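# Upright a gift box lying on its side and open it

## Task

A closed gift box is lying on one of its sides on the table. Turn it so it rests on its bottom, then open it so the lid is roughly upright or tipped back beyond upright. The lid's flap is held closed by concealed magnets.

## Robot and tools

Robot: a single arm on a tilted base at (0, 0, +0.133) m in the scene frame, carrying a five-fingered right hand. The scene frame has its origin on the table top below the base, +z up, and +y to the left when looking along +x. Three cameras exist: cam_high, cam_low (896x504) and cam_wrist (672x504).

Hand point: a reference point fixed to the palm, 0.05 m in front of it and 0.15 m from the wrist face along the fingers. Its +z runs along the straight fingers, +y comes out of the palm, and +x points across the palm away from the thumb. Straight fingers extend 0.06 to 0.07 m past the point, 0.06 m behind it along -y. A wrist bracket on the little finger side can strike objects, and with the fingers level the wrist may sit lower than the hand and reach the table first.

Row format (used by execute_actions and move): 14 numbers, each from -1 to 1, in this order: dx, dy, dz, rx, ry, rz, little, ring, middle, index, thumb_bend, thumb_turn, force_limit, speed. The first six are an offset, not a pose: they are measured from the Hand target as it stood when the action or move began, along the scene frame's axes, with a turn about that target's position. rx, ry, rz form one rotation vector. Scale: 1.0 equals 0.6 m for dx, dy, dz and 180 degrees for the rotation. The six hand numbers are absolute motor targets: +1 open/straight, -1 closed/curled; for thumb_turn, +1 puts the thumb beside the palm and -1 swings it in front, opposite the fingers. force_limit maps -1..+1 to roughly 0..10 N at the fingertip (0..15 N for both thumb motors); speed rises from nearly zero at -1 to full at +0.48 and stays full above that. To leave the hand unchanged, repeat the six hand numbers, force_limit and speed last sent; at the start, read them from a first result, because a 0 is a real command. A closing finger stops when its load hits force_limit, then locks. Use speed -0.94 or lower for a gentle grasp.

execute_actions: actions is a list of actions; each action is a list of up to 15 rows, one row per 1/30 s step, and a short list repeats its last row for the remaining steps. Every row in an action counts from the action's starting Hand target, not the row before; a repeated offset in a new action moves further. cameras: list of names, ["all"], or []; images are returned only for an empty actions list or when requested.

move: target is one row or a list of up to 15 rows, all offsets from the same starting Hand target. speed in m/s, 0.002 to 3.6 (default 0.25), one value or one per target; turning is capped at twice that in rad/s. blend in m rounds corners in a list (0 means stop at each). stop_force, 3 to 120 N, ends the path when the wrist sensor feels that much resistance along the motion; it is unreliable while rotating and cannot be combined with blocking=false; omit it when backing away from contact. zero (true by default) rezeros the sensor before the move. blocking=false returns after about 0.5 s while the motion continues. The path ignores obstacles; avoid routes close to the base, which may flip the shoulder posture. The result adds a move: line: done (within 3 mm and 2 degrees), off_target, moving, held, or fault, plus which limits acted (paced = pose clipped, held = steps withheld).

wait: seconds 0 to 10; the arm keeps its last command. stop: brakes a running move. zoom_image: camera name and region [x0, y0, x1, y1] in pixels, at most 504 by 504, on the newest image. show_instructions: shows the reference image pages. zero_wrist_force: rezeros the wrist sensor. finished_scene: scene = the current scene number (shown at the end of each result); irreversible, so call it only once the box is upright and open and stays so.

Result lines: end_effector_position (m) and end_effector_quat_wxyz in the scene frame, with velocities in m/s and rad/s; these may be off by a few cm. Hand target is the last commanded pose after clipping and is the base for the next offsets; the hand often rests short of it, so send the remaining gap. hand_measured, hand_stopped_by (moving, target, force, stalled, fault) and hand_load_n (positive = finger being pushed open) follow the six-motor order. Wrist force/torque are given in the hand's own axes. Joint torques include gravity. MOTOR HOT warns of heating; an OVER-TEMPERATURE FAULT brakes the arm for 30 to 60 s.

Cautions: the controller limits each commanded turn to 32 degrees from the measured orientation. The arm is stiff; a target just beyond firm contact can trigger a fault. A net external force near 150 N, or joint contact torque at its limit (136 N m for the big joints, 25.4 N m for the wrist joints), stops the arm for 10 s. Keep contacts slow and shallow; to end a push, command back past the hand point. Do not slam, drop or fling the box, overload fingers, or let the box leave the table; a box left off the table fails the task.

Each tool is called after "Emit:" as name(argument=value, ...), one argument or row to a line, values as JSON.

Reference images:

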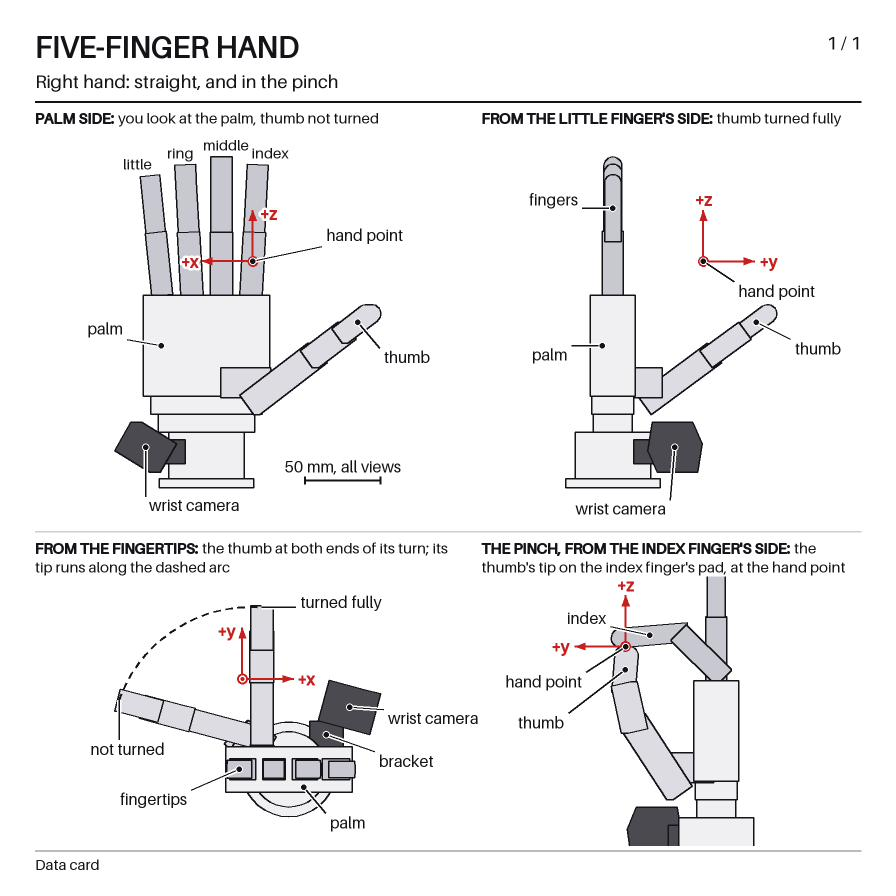

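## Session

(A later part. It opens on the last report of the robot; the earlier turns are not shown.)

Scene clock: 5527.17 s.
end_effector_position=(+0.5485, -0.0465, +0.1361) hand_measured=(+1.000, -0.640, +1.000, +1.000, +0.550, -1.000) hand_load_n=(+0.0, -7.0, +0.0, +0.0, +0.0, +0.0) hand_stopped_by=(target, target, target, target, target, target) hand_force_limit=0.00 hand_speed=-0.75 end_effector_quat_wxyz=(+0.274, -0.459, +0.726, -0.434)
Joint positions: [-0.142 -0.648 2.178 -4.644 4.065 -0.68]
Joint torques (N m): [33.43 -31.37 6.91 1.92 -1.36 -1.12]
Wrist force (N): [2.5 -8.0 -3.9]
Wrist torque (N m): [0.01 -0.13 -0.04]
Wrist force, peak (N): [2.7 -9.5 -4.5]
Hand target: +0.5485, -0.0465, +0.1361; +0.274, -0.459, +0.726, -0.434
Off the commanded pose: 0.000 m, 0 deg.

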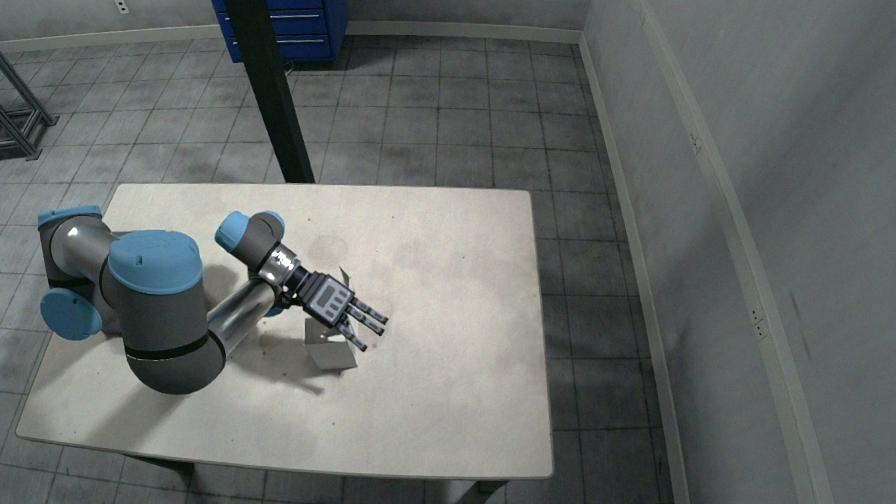

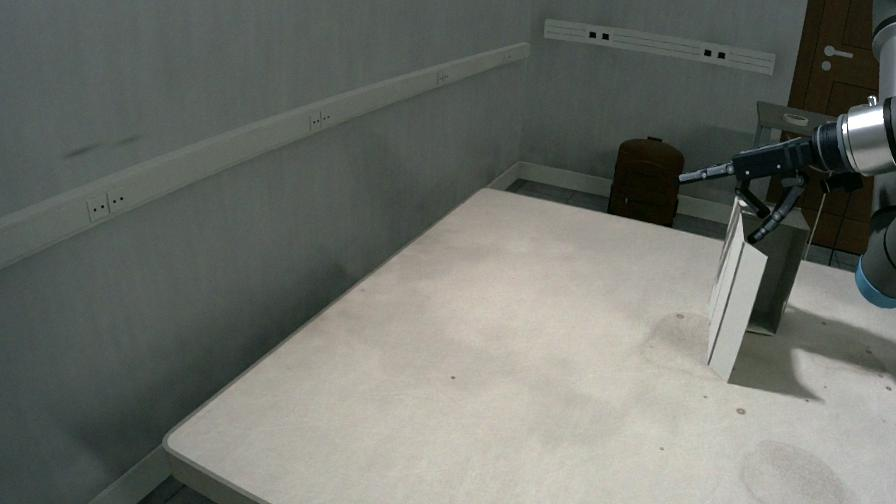

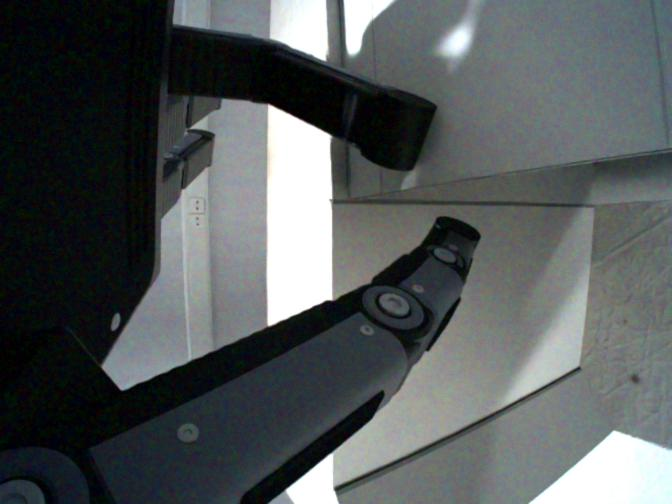

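Emit:
execute_actions(
  actions=[
    [[0,0,0,0,0,0,1,-0.64,1,1,0.4,-1,0.0,-0.75]],
    [[0,0,0,0,0,0,1,-0.64,1,1,0.4,-1,0.0,-0.75]],
    [[0,0,0,0,0,0,1,-0.64,1,1,0.25,-1,0.0,-0.75]],
    [[0,0,0,0,0,0,1,-0.64,1,1,0.25,-1,0.0,-0.75]],
  ],
  cameras=["cam_low","cam_wrist"],
)

Emit:
zoom_image(
  camera="cam_low",
  region=[660, 170, 880, 400],
)

Scene clock: 5534.53 s.
end_effector_position=(+0.5485, -0.0465, +0.1361) hand_measured=(+1.000, -0.640, +1.000, +1.000, +0.250, -1.000) hand_load_n=(+0.0, -7.5, +0.0, +0.0, +0.0, +0.0) hand_stopped_by=(target, target, target, target, target, target) hand_force_limit=0.00 hand_speed=-0.75 end_effector_quat_wxyz=(+0.274, -0.459, +0.726, -0.434)
Joint positions: [-0.142 -0.648 2.178 -4.644 4.065 -0.68]
Joint torques (N m): [32.78 -31.02 8.16 0.9 0 -1.11]
Wrist force (N): [2.4 -8.5 -3.9]
Wrist torque (N m): [0.05 -0.16 -0.01]
Wrist force, peak (N): [2.5 -9.4 -4.6]
Hand target: +0.5485, -0.0465, +0.1361; +0.274, -0.459, +0.726, -0.434
Off the commanded pose: 0.000 m, 0 deg.
Images, in order (width x height): cam_low 896x504, cam_wrist 672x504.

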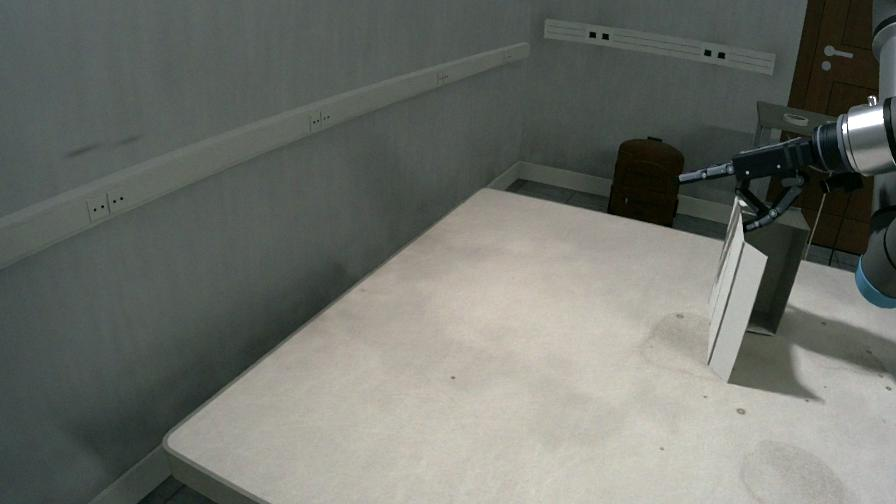

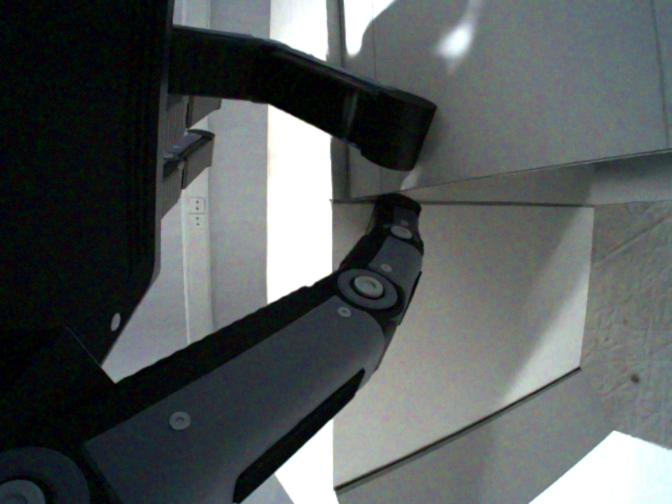

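Scaled by 2.191 from the camera's 896x504 image, which has a finer 1280x720 frame.

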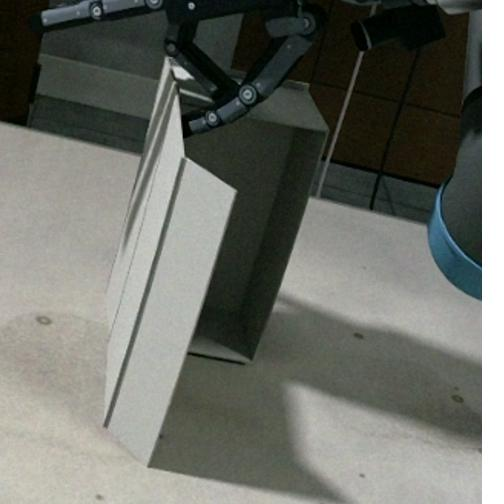

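Emit:
execute_actions(
  actions=[
    [[0,0,0,0,0,0,1,-0.64,1,1,0.6,-1,0.0,-0.5]],
    [[0,0,0,0,0,0,1,-0.64,1,1,0.6,-1,0.0,-0.5]],
    [[0,0,0,0,0,0,1,-0.64,1,1,0.6,-0.75,0.0,-0.75]],
    [[0,0,0,0,0,0,1,-0.64,1,1,0.6,-0.75,0.0,-0.75]],
    [[0,0,0,0,0,0,1,-0.64,1,1,0.6,-0.5,0.0,-0.75]],
    [[0,0,0,0,0,0,1,-0.64,1,1,0.6,-0.5,0.0,-0.75]],
  ],
  cameras=["cam_low","cam_wrist"],
)

Emit:
zoom_image(
  camera="cam_low",
  region=[660, 170, 880, 400],
)

Scene clock: 5548.07 s.
end_effector_position=(+0.5485, -0.0465, +0.1361) hand_measured=(+1.000, -0.640, +1.000, +1.000, +0.600, -0.500) hand_load_n=(+0.0, -7.5, +0.0, +0.0, +0.0, +0.0) hand_stopped_by=(target, target, target, target, target, target) hand_force_limit=0.00 hand_speed=-0.75 end_effector_quat_wxyz=(+0.274, -0.459, +0.726, -0.434)
Joint positions: [-0.142 -0.648 2.178 -4.644 4.065 -0.68]
Joint torques (N m): [32.88 -31.09 7.76 -0.58 0.89 -1.03]
Wrist force (N): [2.6 -8.4 -3.7]
Wrist torque (N m): [0.01 -0.18 -0.02]
Wrist force, peak (N): [2.4 -9.5 -4.4]
Hand target: +0.5485, -0.0465, +0.1361; +0.274, -0.459, +0.726, -0.434
Off the commanded pose: 0.000 m, 0 deg.
Images, in order (width x height): cam_low 896x504, cam_wrist 672x504.

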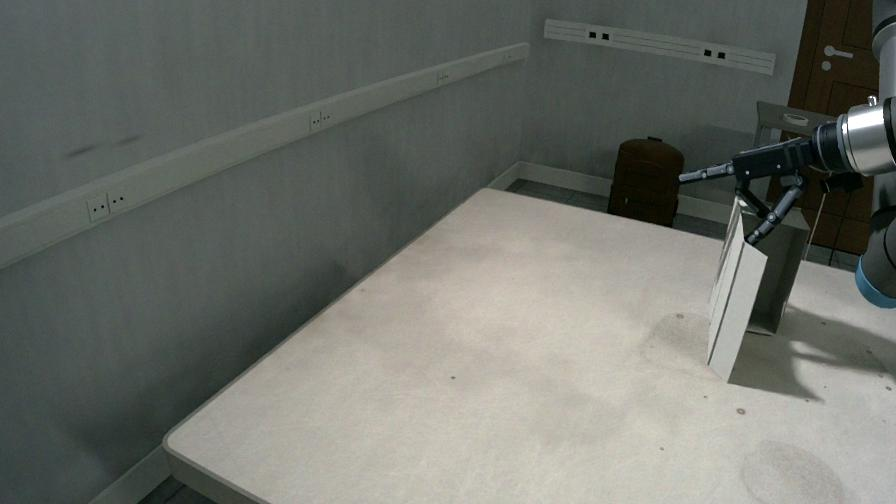

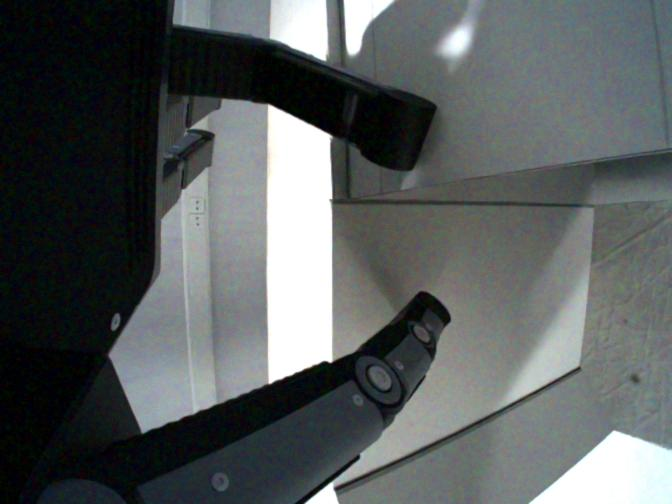

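Scaled by 2.191 from the camera's 896x504 image, which has a finer 1280x720 frame.

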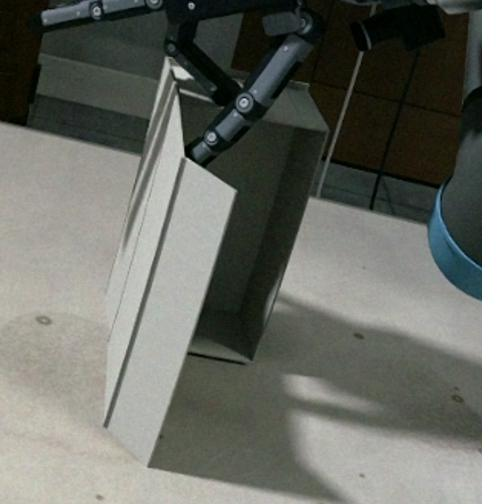

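Emit:
execute_actions(
  actions=[
    [[0,0,0,0,0,0,1,-0.64,1,1,0.6,-0.25,0.0,-0.75]],
    [[0,0,0,0,0,0,1,-0.64,1,1,0.6,-0.25,0.0,-0.75]],
    [[0,0,0,0,0,0,1,-0.64,1,1,0.6,-0.05,0.0,-0.75]],
    [[0,0,0,0,0,0,1,-0.64,1,1,0.6,-0.05,0.0,-0.75]],
  ],
  cameras=["cam_low","cam_wrist"],
)

Emit:
zoom_image(
  camera="cam_low",
  region=[660, 170, 880, 400],
)

Scene clock: 5561.43 s.
end_effector_position=(+0.5485, -0.0465, +0.1361) hand_measured=(+1.000, -0.640, +1.000, +1.000, +0.600, -0.050) hand_load_n=(+0.0, -7.5, +0.0, +0.0, +0.5, -2.0) hand_stopped_by=(target, target, target, target, target, target) hand_force_limit=0.00 hand_speed=-0.75 end_effector_quat_wxyz=(+0.274, -0.459, +0.726, -0.434)
Joint positions: [-0.142 -0.648 2.178 -4.644 4.065 -0.68]
Joint torques (N m): [32.48 -30.85 7.43 -1.73 0.88 -0.67]
Wrist force (N): [3.0 -6.2 -4.6]
Wrist torque (N m): [0.06 -0.20 -0.06]
Wrist force, peak (N): [2.6 -9.5 -4.5]
Hand target: +0.5485, -0.0465, +0.1361; +0.274, -0.459, +0.726, -0.434
Off the commanded pose: 0.000 m, 0 deg.
Images, in order (width x height): cam_low 896x504, cam_wrist 672x504.

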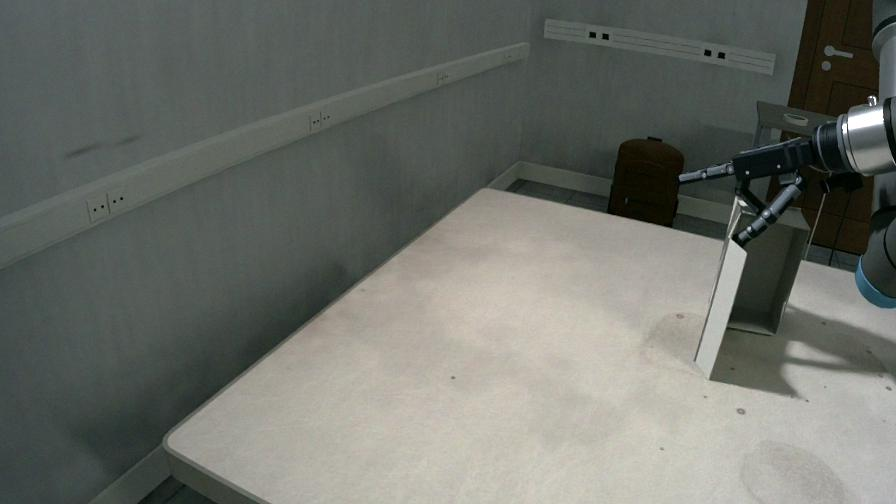

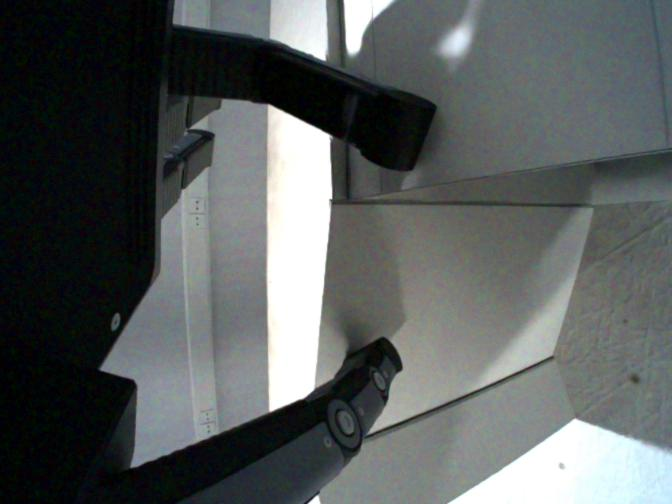

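Scaled by 2.191 from the camera's 896x504 image, which has a finer 1280x720 frame.

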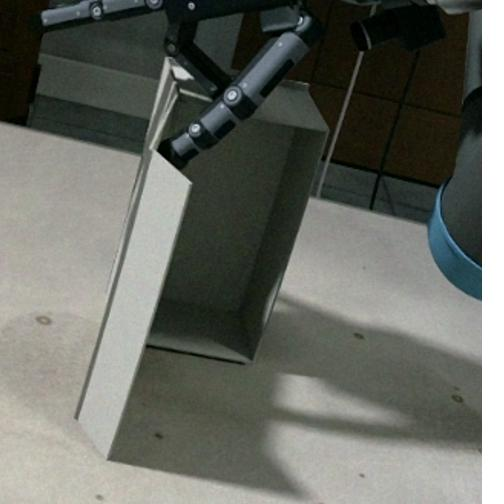

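Emit:
execute_actions(
  actions=[
    [[0,0,0,0,0,0,1,-0.64,1,1,0.6,0.15,0.0,-0.75]],
    [[0,0,0,0,0,0,1,-0.64,1,1,0.6,0.15,0.0,-0.75]],
    [[0,0,0,0,0,0,1,-0.64,1,1,0.6,0.35,0.0,-0.75]],
    [[0,0,0,0,0,0,1,-0.64,1,1,0.6,0.35,0.0,-0.75]],
  ],
  cameras=["cam_low","cam_wrist"],
)

Emit:
zoom_image(
  camera="cam_low",
  region=[660, 170, 880, 400],
)

Scene clock: 5566.83 s.
end_effector_position=(+0.5485, -0.0465, +0.1361) hand_measured=(+1.000, -0.640, +1.000, +1.000, +0.600, +0.350) hand_load_n=(+0.0, -7.5, +0.0, +0.0, +0.5, -1.5) hand_stopped_by=(target, target, target, target, target, target) hand_force_limit=0.00 hand_speed=-0.75 end_effector_quat_wxyz=(+0.274, -0.459, +0.726, -0.434)
Joint positions: [-0.142 -0.648 2.178 -4.644 4.065 -0.68]
Joint torques (N m): [32.52 -30.51 7.15 -1.7 1.02 0.7]
Wrist force (N): [2.4 -6.3 -4.8]
Wrist torque (N m): [0.08 -0.18 -0.03]
Wrist force, peak (N): [2.6 -8.2 -5.7]
Hand target: +0.5485, -0.0465, +0.1361; +0.274, -0.459, +0.726, -0.434
Off the commanded pose: 0.000 m, 0 deg.
Images, in order (width x height): cam_low 896x504, cam_wrist 672x504.

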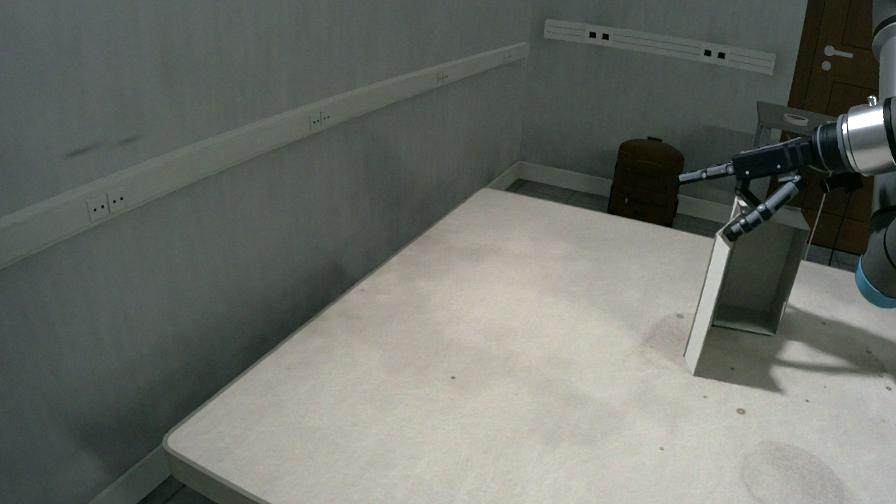

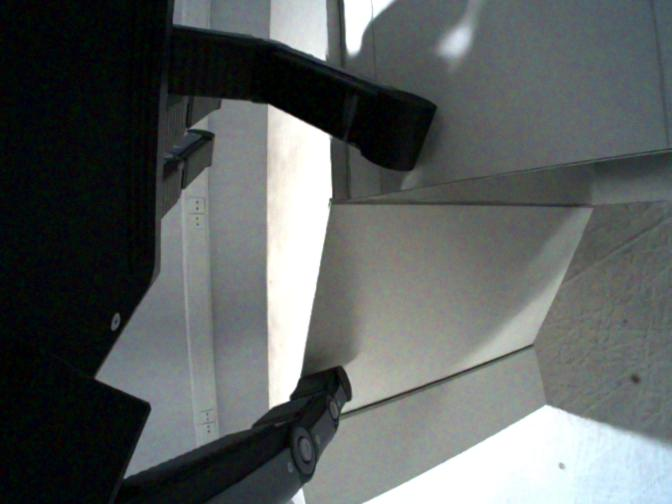

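Scaled by 2.191 from the camera's 896x504 image, which has a finer 1280x720 frame.

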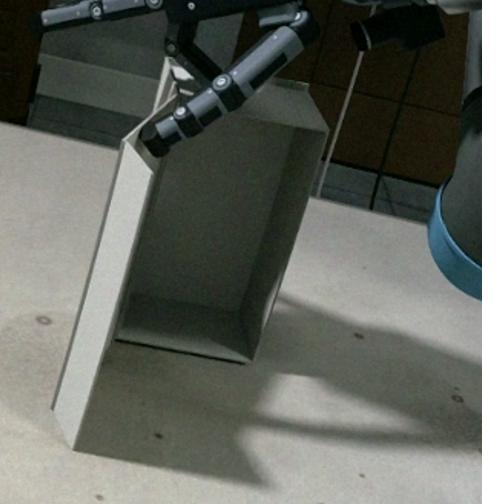

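Emit:
execute_actions(
  actions=[
    [[0,0,0,0,0,0,1,-0.64,1,1,0.45,0.35,0.0,-0.75]],
    [[0,0,0,0,0,0,1,-0.64,1,1,0.45,0.35,0.0,-0.75]],
    [[0,0,0,0,0,0,1,-0.64,1,1,0.45,0.55,0.0,-0.75]],
    [[0,0,0,0,0,0,1,-0.64,1,1,0.45,0.55,0.0,-0.75]],
  ],
  cameras=["cam_low","cam_wrist"],
)

Emit:
zoom_image(
  camera="cam_low",
  region=[660, 170, 880, 400],
)

Scene clock: 5572.83 s.
end_effector_position=(+0.5485, -0.0465, +0.1361) hand_measured=(+1.000, -0.640, +1.000, +1.000, +0.450, +0.550) hand_load_n=(+0.0, -7.5, +0.0, +0.0, +0.5, -1.0) hand_stopped_by=(target, target, target, target, target, target) hand_force_limit=0.00 hand_speed=-0.75 end_effector_quat_wxyz=(+0.274, -0.459, +0.726, -0.434)
Joint positions: [-0.142 -0.648 2.178 -4.644 4.065 -0.68]
Joint torques (N m): [31.98 -30.67 7.45 -1.62 1.15 0.87]
Wrist force (N): [2.2 -7.4 -5.9]
Wrist torque (N m): [0.09 -0.19 -0.02]
Wrist force, peak (N): [1.9 -8.1 -5.9]
Hand target: +0.5485, -0.0465, +0.1361; +0.274, -0.459, +0.726, -0.434
Off the commanded pose: 0.000 m, 0 deg.
Images, in order (width x height): cam_low 896x504, cam_wrist 672x504.

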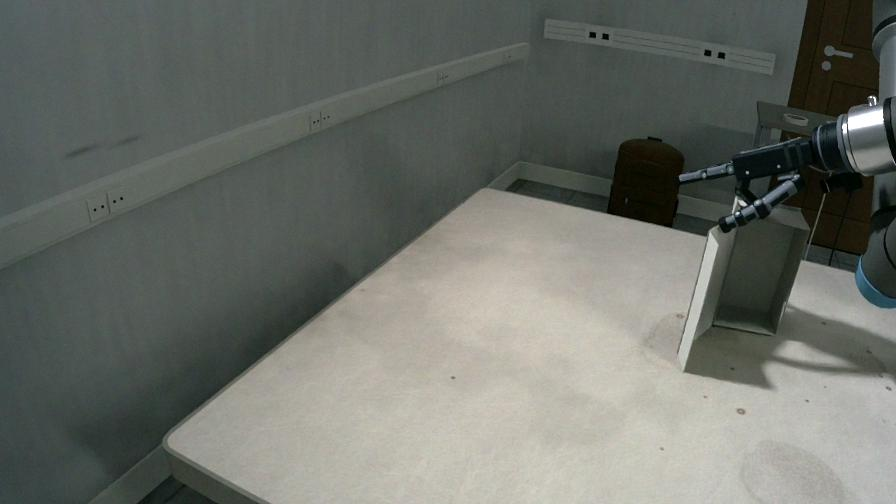

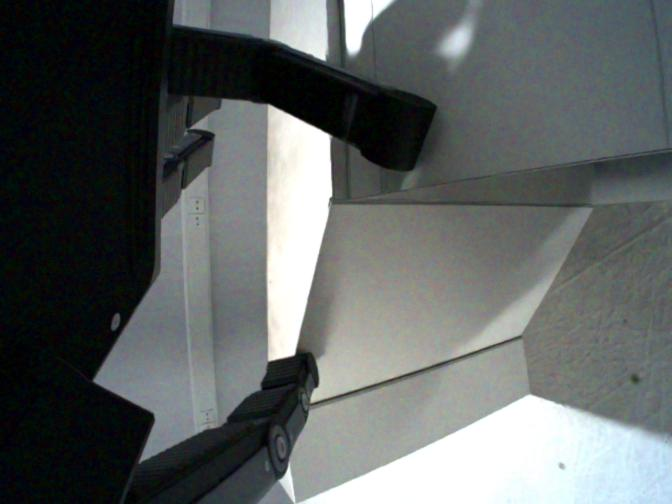

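Scaled by 2.191 from the camera's 896x504 image, which has a finer 1280x720 frame.

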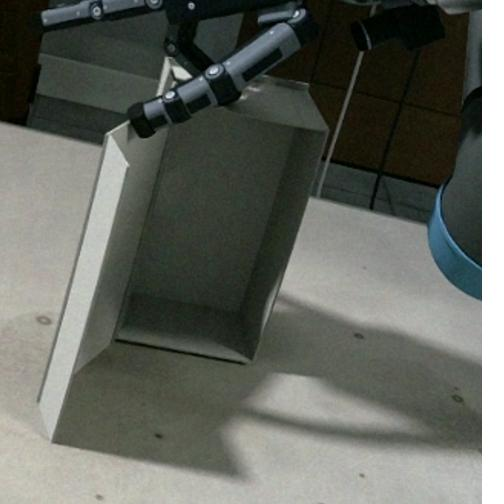

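Emit:
move(
  target=[
    [0,0,0.004,0,0,0,1,-0.64,1,1,0.45,0.4,0.0,-0.5],
    [0,0,0.1,0,0,0,1,-0.64,1,1,0.45,0.4,0.0,-0.5],
  ],
  speed=[0.02,0.04],
  cameras=["cam_low","cam_wrist","cam_high"],
)

Emit:
zoom_image(
  camera="cam_low",
  region=[640, 170, 860, 400],
)

Emit:
zoom_image(
  camera="cam_high",
  region=[260, 250, 400, 390],
)

Scene clock: 5605.70 s.
end_effector_position=(+0.5485, -0.0466, +0.1962) hand_measured=(+1.000, -0.640, +1.000, +1.000, +0.450, +0.400) hand_load_n=(+0.0, +0.0, +0.0, +0.0, +0.0, -0.5) hand_stopped_by=(target, target, target, target, target, target) hand_force_limit=0.00 hand_speed=-0.50 end_effector_quat_wxyz=(+0.274, -0.459, +0.726, -0.434) end_effector_velocity=(+0.001, +0.000, -0.001) end_effector_angular_velocity=(+0.001, -0.004, -0.001)
Joint positions: [-0.023 -0.76 2.168 -4.519 3.946 -0.675]
Joint velocities: [-0.002 0.003 -0.001 -0.006 0.005 0]
Joint torques (N m): [25.02 -21.2 -0.23 -3.18 2.47 1.43]
Wrist force (N): [2.5 0.4 -0.7]
Wrist torque (N m): [0.15 -0.33 0.24]
Wrist force, peak (N): [2.0 -8.4 -6.0]
Hand target: +0.5485, -0.0465, +0.1961; +0.274, -0.459, +0.726, -0.434
Off the commanded pose: 0.000 m, 0 deg.
move: done

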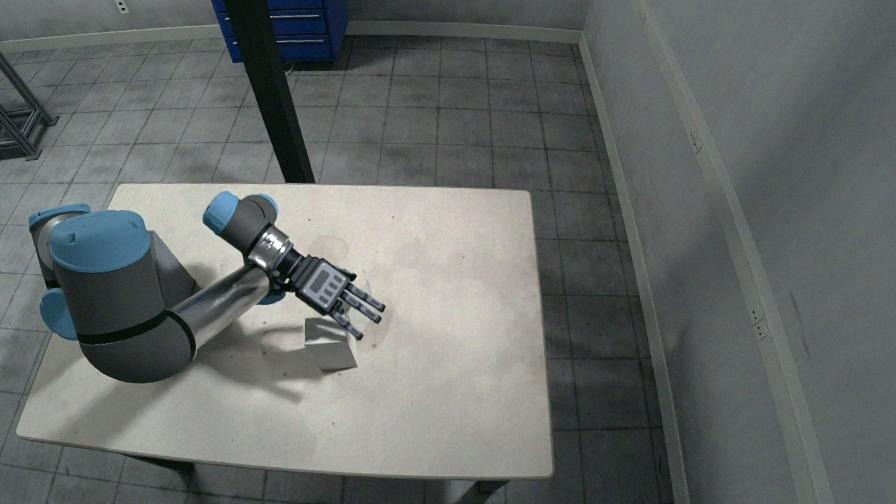

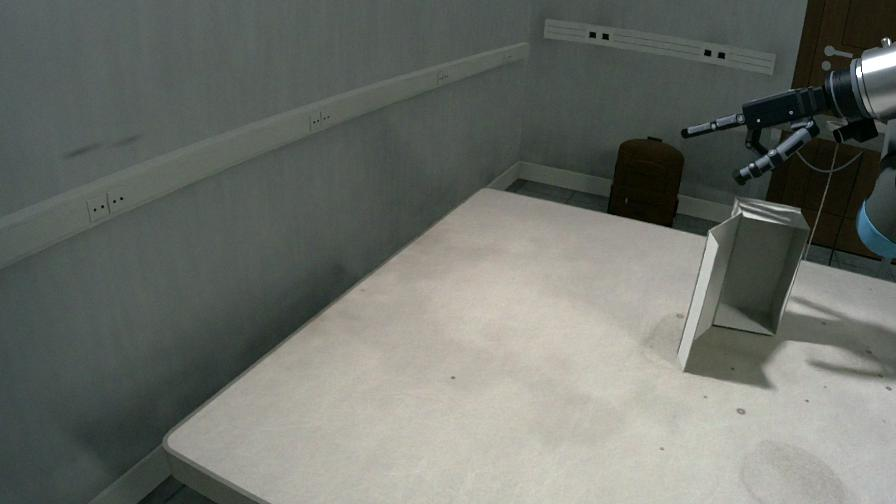

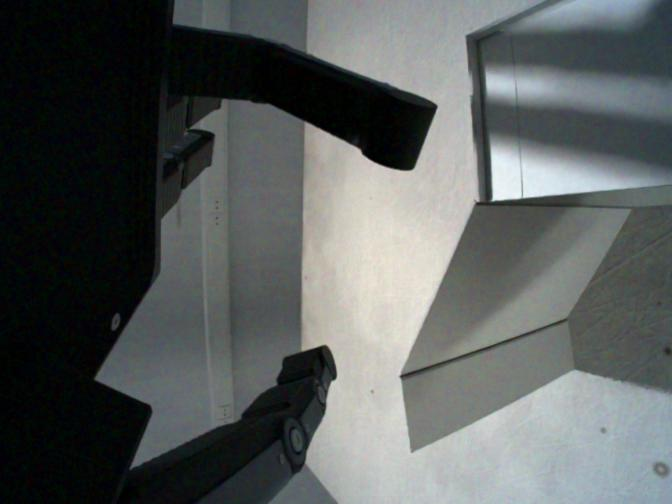

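Scaled by 2.191 from the camera's 896x504 image, which has a finer 1280x720 frame.

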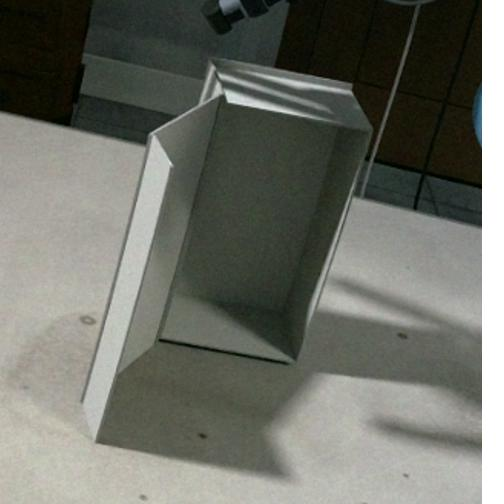

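Scaled by 3.600 from the camera's 896x504 image, which has a finer 1280x720 frame.

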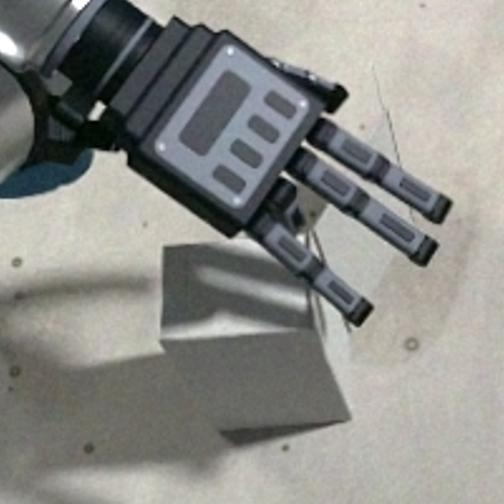

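Emit:
move(
  target=[
    [0,0,0.1,0,0,0,1,1,1,1,1,-1,0.2,-0.5],
    [-0.081,0.028,0.14,-0.0253,0.0043,0.3925,1,1,0.6,0.6,1,-1,0.2,-0.5],
    [-0.0975,-0.0557,0.12,-0.0505,0.0087,0.785,1,1,0.6,0.6,1,-1,0.2,-0.5],
  ],
  speed=0.25,
  blend=[0.02,0.03,0],
  cameras=[],
)

Scene clock: 5628.93 s.
end_effector_position=(+0.4900, -0.0799, +0.2681) hand_measured=(+1.000, +1.000, +0.600, +0.600, +1.000, -1.000) hand_load_n=(+0.0, +0.0, +0.0, +0.0, +0.0, +0.0) hand_stopped_by=(target, target, target, target, target, target) hand_force_limit=0.20 hand_speed=-0.50 end_effector_quat_wxyz=(-0.464, +0.856, +0.217, -0.076)
Joint positions: [-0.233 -1.344 1.696 -1.609 4.801 -2.024]
Joint torques (N m): [19.29 -30.43 -12.34 -0.18 1.86 -0.29]
Wrist force (N): [2.3 0.3 -0.7]
Wrist torque (N m): [0.12 -0.29 0.25]
Wrist force, peak (N): [2.5 2.3 0.3]
Hand target: +0.4900, -0.0800, +0.2681; -0.464, +0.856, +0.217, -0.076
Off the commanded pose: 0.000 m, 0 deg.
move: done; blend cut to 0 m at target 2
No camera images: "cameras" was empty.

Emit:
move(
  target=[0.0142,-0.0267,-0.1135,-0.0253,0.0043,0.3925,1,1,0.6,0.6,1,-1,0.2,-0.5],
  speed=0.2,
  cameras=["cam_low","cam_wrist"],
)

Emit:
zoom_image(
  camera="cam_wrist",
  region=[280, 0, 672, 400],
)

Scene clock: 5638.60 s.
end_effector_position=(+0.4985, -0.0959, +0.2001) hand_measured=(+1.000, +1.000, +0.600, +0.600, +1.000, -1.000) hand_load_n=(+0.0, +0.0, +0.0, +0.0, +0.0, +0.0) hand_stopped_by=(target, target, target, target, target, target) hand_force_limit=0.20 hand_speed=-0.50 end_effector_quat_wxyz=(-0.303, +0.589, +0.666, -0.344)
Joint positions: [-0.101 -0.894 1.335 -0.85 4.237 -2.45]
Joint torques (N m): [29.49 -40.86 -4.85 -2.33 1.52 1.65]
Wrist force (N): [2.5 0.1 -0.5]
Wrist torque (N m): [0.07 -0.34 0.29]
Wrist force, peak (N): [2.8 0.2 -0.9]
Hand target: +0.4985, -0.0960, +0.2000; -0.303, +0.589, +0.666, -0.344
Off the commanded pose: 0.000 m, 0 deg.
move: done
Images, in order (width x height): cam_low 896x504, cam_wrist 672x504.

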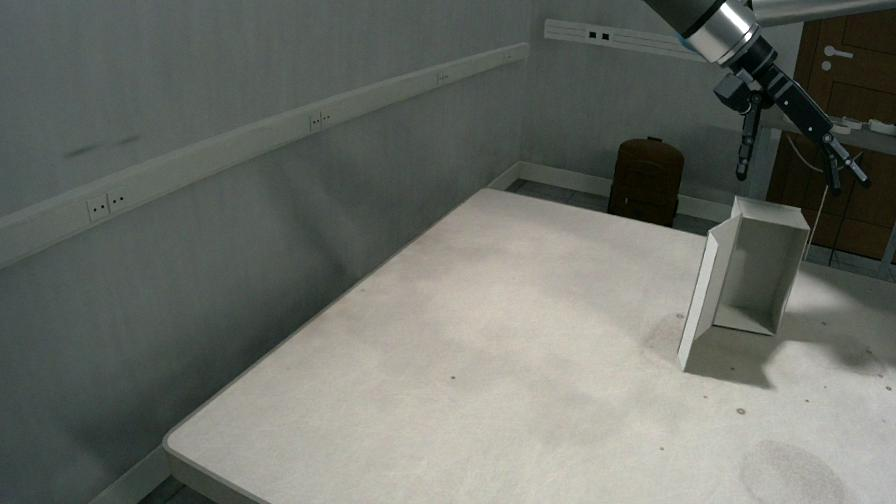

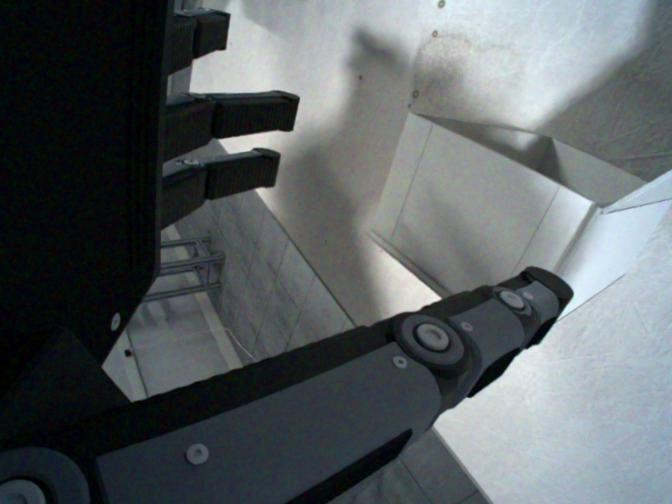

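Scaled by 1.260 from the camera's 672x504 image, which has a finer 960x720 frame.

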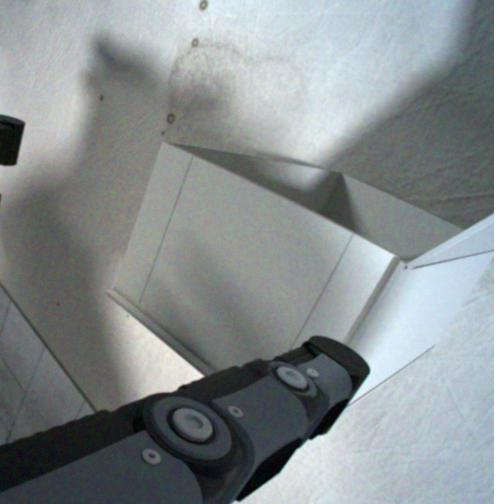

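Emit:
move(
  target=[0,0,-0.115,0,0,0,1,1,0.6,0.6,1,-1,0.2,-0.5],
  speed=0.03,
  stop_force=3,
  cameras=["cam_low","cam_wrist"],
)

Emit:
move(
  target=[0,0,0,0,0,0,1,1,0.1,0.1,1,-1,-0.3,-0.85],
  cameras=[],
)

Emit:
move(
  target=[0,0,0,0,0,0,1,1,-0.05,-0.05,1,-1,0.3,-0.88],
  cameras=["cam_low","cam_wrist"],
)

Scene clock: 5648.73 s.
end_effector_position=(+0.4985, -0.0960, +0.1310) hand_measured=(+1.000, +1.000, +0.600, +0.600, +1.000, -1.000) hand_load_n=(+0.0, +0.0, +0.0, +0.0, +0.0, +0.0) hand_stopped_by=(target, target, target, target, target, target) hand_force_limit=0.20 hand_speed=-0.50 end_effector_quat_wxyz=(-0.303, +0.589, +0.666, -0.344)
Joint positions: [-0.177 -0.861 1.415 -0.98 4.167 -2.485]
Joint torques (N m): [44.41 -42.07 -15.41 2.74 2.28 1.14]
Wrist force (N): [2.2 0.2 -0.7]
Wrist torque (N m): [0.11 -0.31 0.33]
Wrist force, peak (N): [2.9 0.3 -0.7]
Hand target: +0.4985, -0.0960, +0.1310; -0.303, +0.589, +0.666, -0.344
Off the commanded pose: 0.000 m, 0 deg.
move: done
Images, in order (width x height): cam_low 896x504, cam_wrist 672x504.

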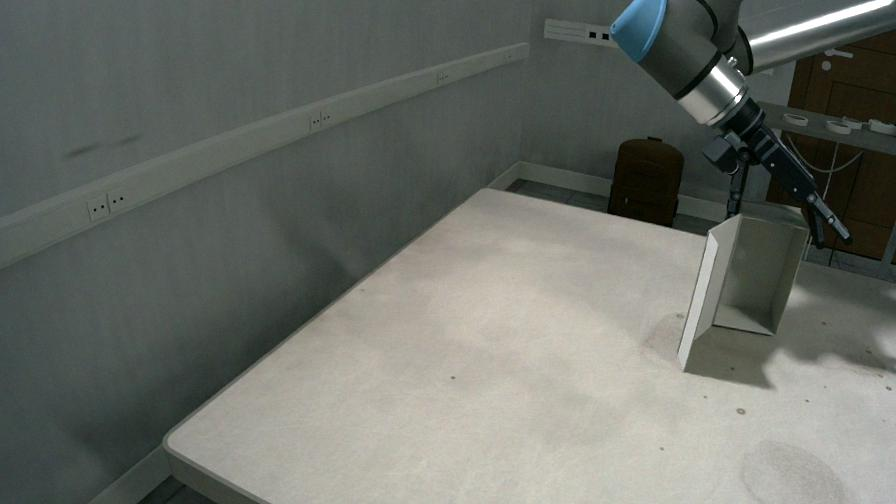

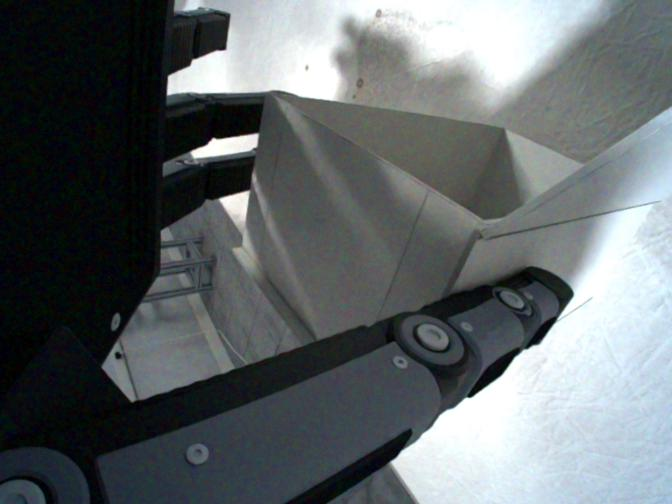

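Scene clock: 5649.30 s.
end_effector_position=(+0.4985, -0.0960, +0.1310) hand_measured=(+1.000, +1.000, +0.478, +0.478, +1.000, -1.000) hand_load_n=(+0.0, +0.0, +4.0, +3.5, +1.5, +1.0) hand_stopped_by=(target, target, force, force, target, target) hand_force_limit=-0.30 hand_speed=-0.85 end_effector_quat_wxyz=(-0.303, +0.589, +0.666, -0.344)
Joint positions: [-0.177 -0.861 1.415 -0.98 4.167 -2.485]
Joint torques (N m): [42.11 -40.42 -14.53 1.77 1.13 1.12]
Wrist force (N): [2.9 -2.0 -1.2]
Wrist torque (N m): [0.31 -0.35 0.37]
Wrist force, peak (N): [3.0 -3.4 -2.7]
Hand target: +0.4985, -0.0960, +0.1310; -0.303, +0.589, +0.666, -0.344
Off the commanded pose: 0.000 m, 0 deg.
move: done
No camera images: "cameras" was empty.

Scene clock: 5649.80 s.
end_effector_position=(+0.4985, -0.0960, +0.1310) hand_measured=(+1.000, +1.000, +0.460, +0.458, +1.000, -1.000) hand_load_n=(+0.0, +0.0, +8.5, +8.0, +3.5, +1.5) hand_stopped_by=(target, target, force, force, target, target) hand_force_limit=0.30 hand_speed=-0.88 end_effector_quat_wxyz=(-0.303, +0.589, +0.666, -0.344)
Joint positions: [-0.177 -0.861 1.415 -0.98 4.167 -2.485]
Joint torques (N m): [40.31 -38.49 -14.68 0.32 -0.84 1.17]
Wrist force (N): [2.5 -4.6 -2.4]
Wrist torque (N m): [0.43 -0.23 0.35]
Wrist force, peak (N): [2.7 -6.0 -3.7]
Hand target: +0.4985, -0.0960, +0.1310; -0.303, +0.589, +0.666, -0.344
Off the commanded pose: 0.000 m, 0 deg.
move: done
Images, in order (width x height): cam_low 896x504, cam_wrist 672x504.

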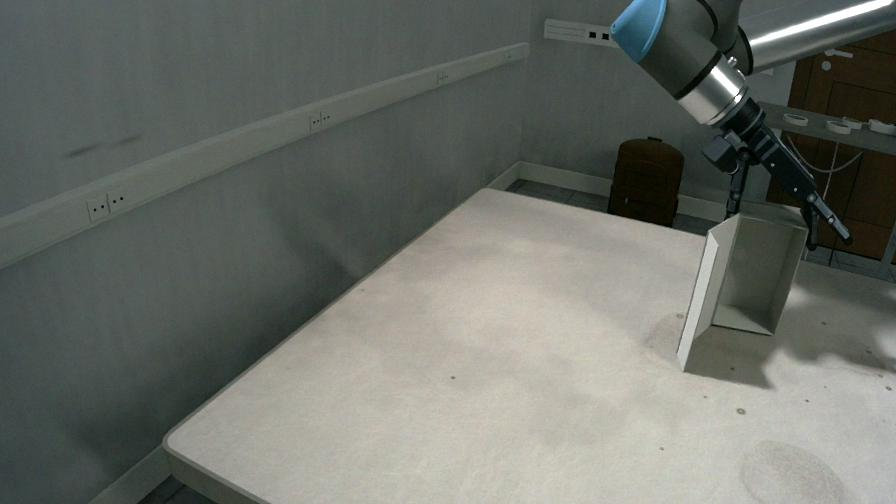

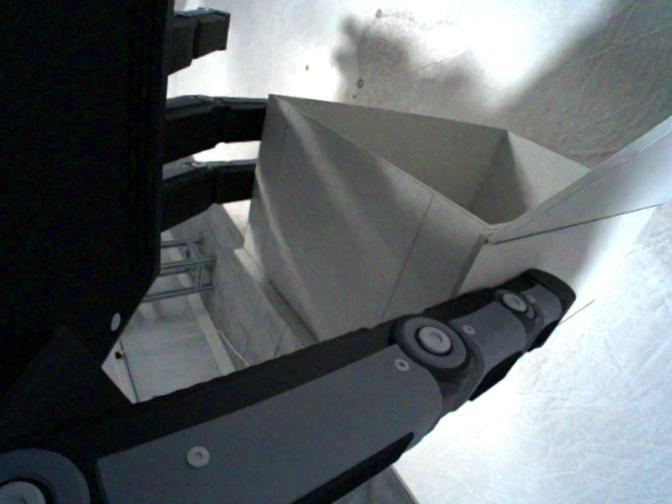

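Emit:
move(
  target=[
    [0,0,0.2,0,0,0,1,1,-0.05,-0.05,1,-1,0.3,-0.88],
    [0,-0.05,0.2,0.248,0.0305,0,1,1,-0.05,-0.05,1,-1,0.3,-0.88],
  ],
  speed=[0.08,0.12],
  cameras=["cam_low","cam_wrist","cam_high"],
)

Scene clock: 5661.90 s.
end_effector_position=(+0.4985, -0.1261, +0.2511) hand_measured=(+1.000, +1.000, +0.460, +0.458, +1.000, -1.000) hand_load_n=(+0.0, +0.0, +8.0, +7.5, +3.5, +1.5) hand_stopped_by=(target, target, force, force, target, target) hand_force_limit=0.30 hand_speed=-0.88 end_effector_quat_wxyz=(-0.535, +0.413, +0.731, -0.092)
Joint positions: [-0.265 -1.038 1.219 -0.758 4.52 -3.231]
Joint torques (N m): [42.25 -30.31 -3.46 -2.24 -0.6 0.14]
Wrist force (N): [2.5 0.8 -0.1]
Wrist torque (N m): [0.09 -0.38 0.23]
Wrist force, peak (N): [3.0 -6.1 -3.9]
Hand target: +0.4985, -0.1260, +0.2510; -0.535, +0.413, +0.731, -0.092
Off the commanded pose: 0.000 m, 0 deg.
move: done

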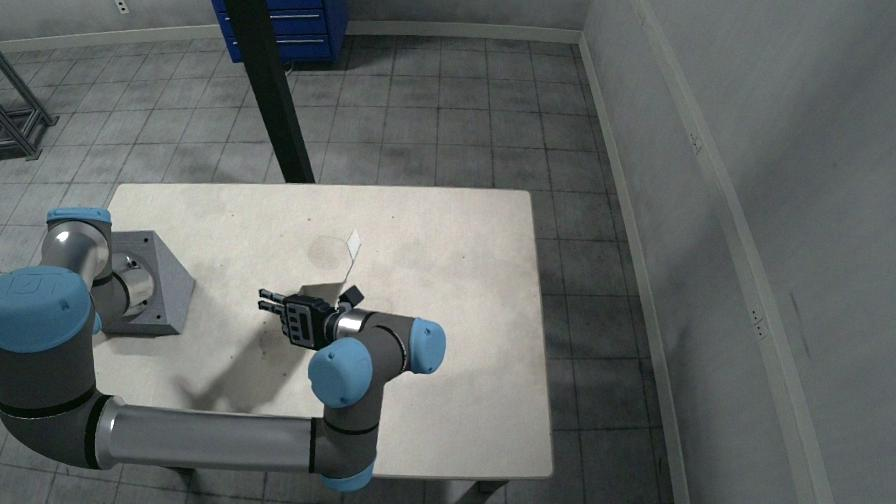

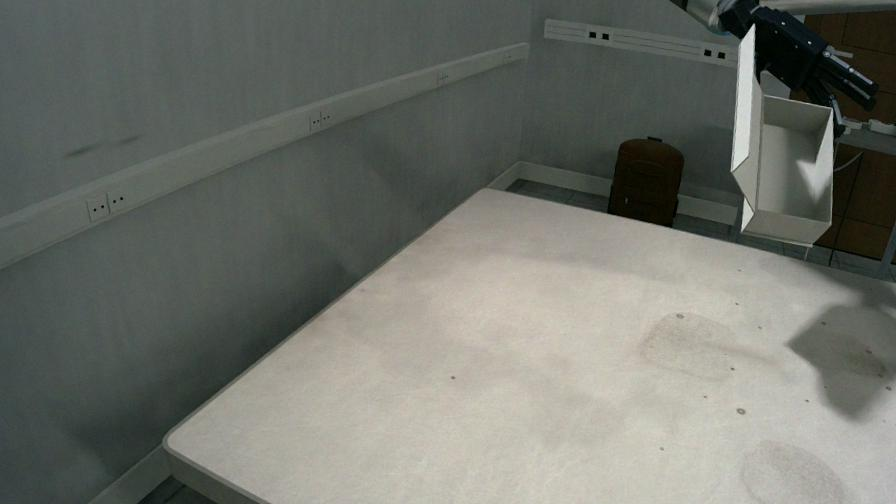

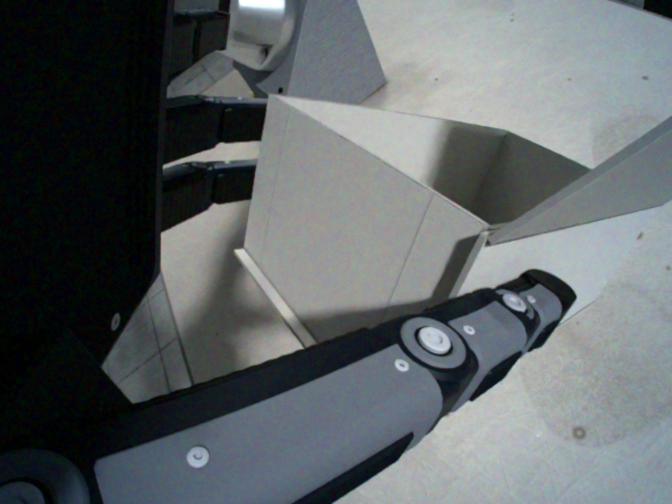

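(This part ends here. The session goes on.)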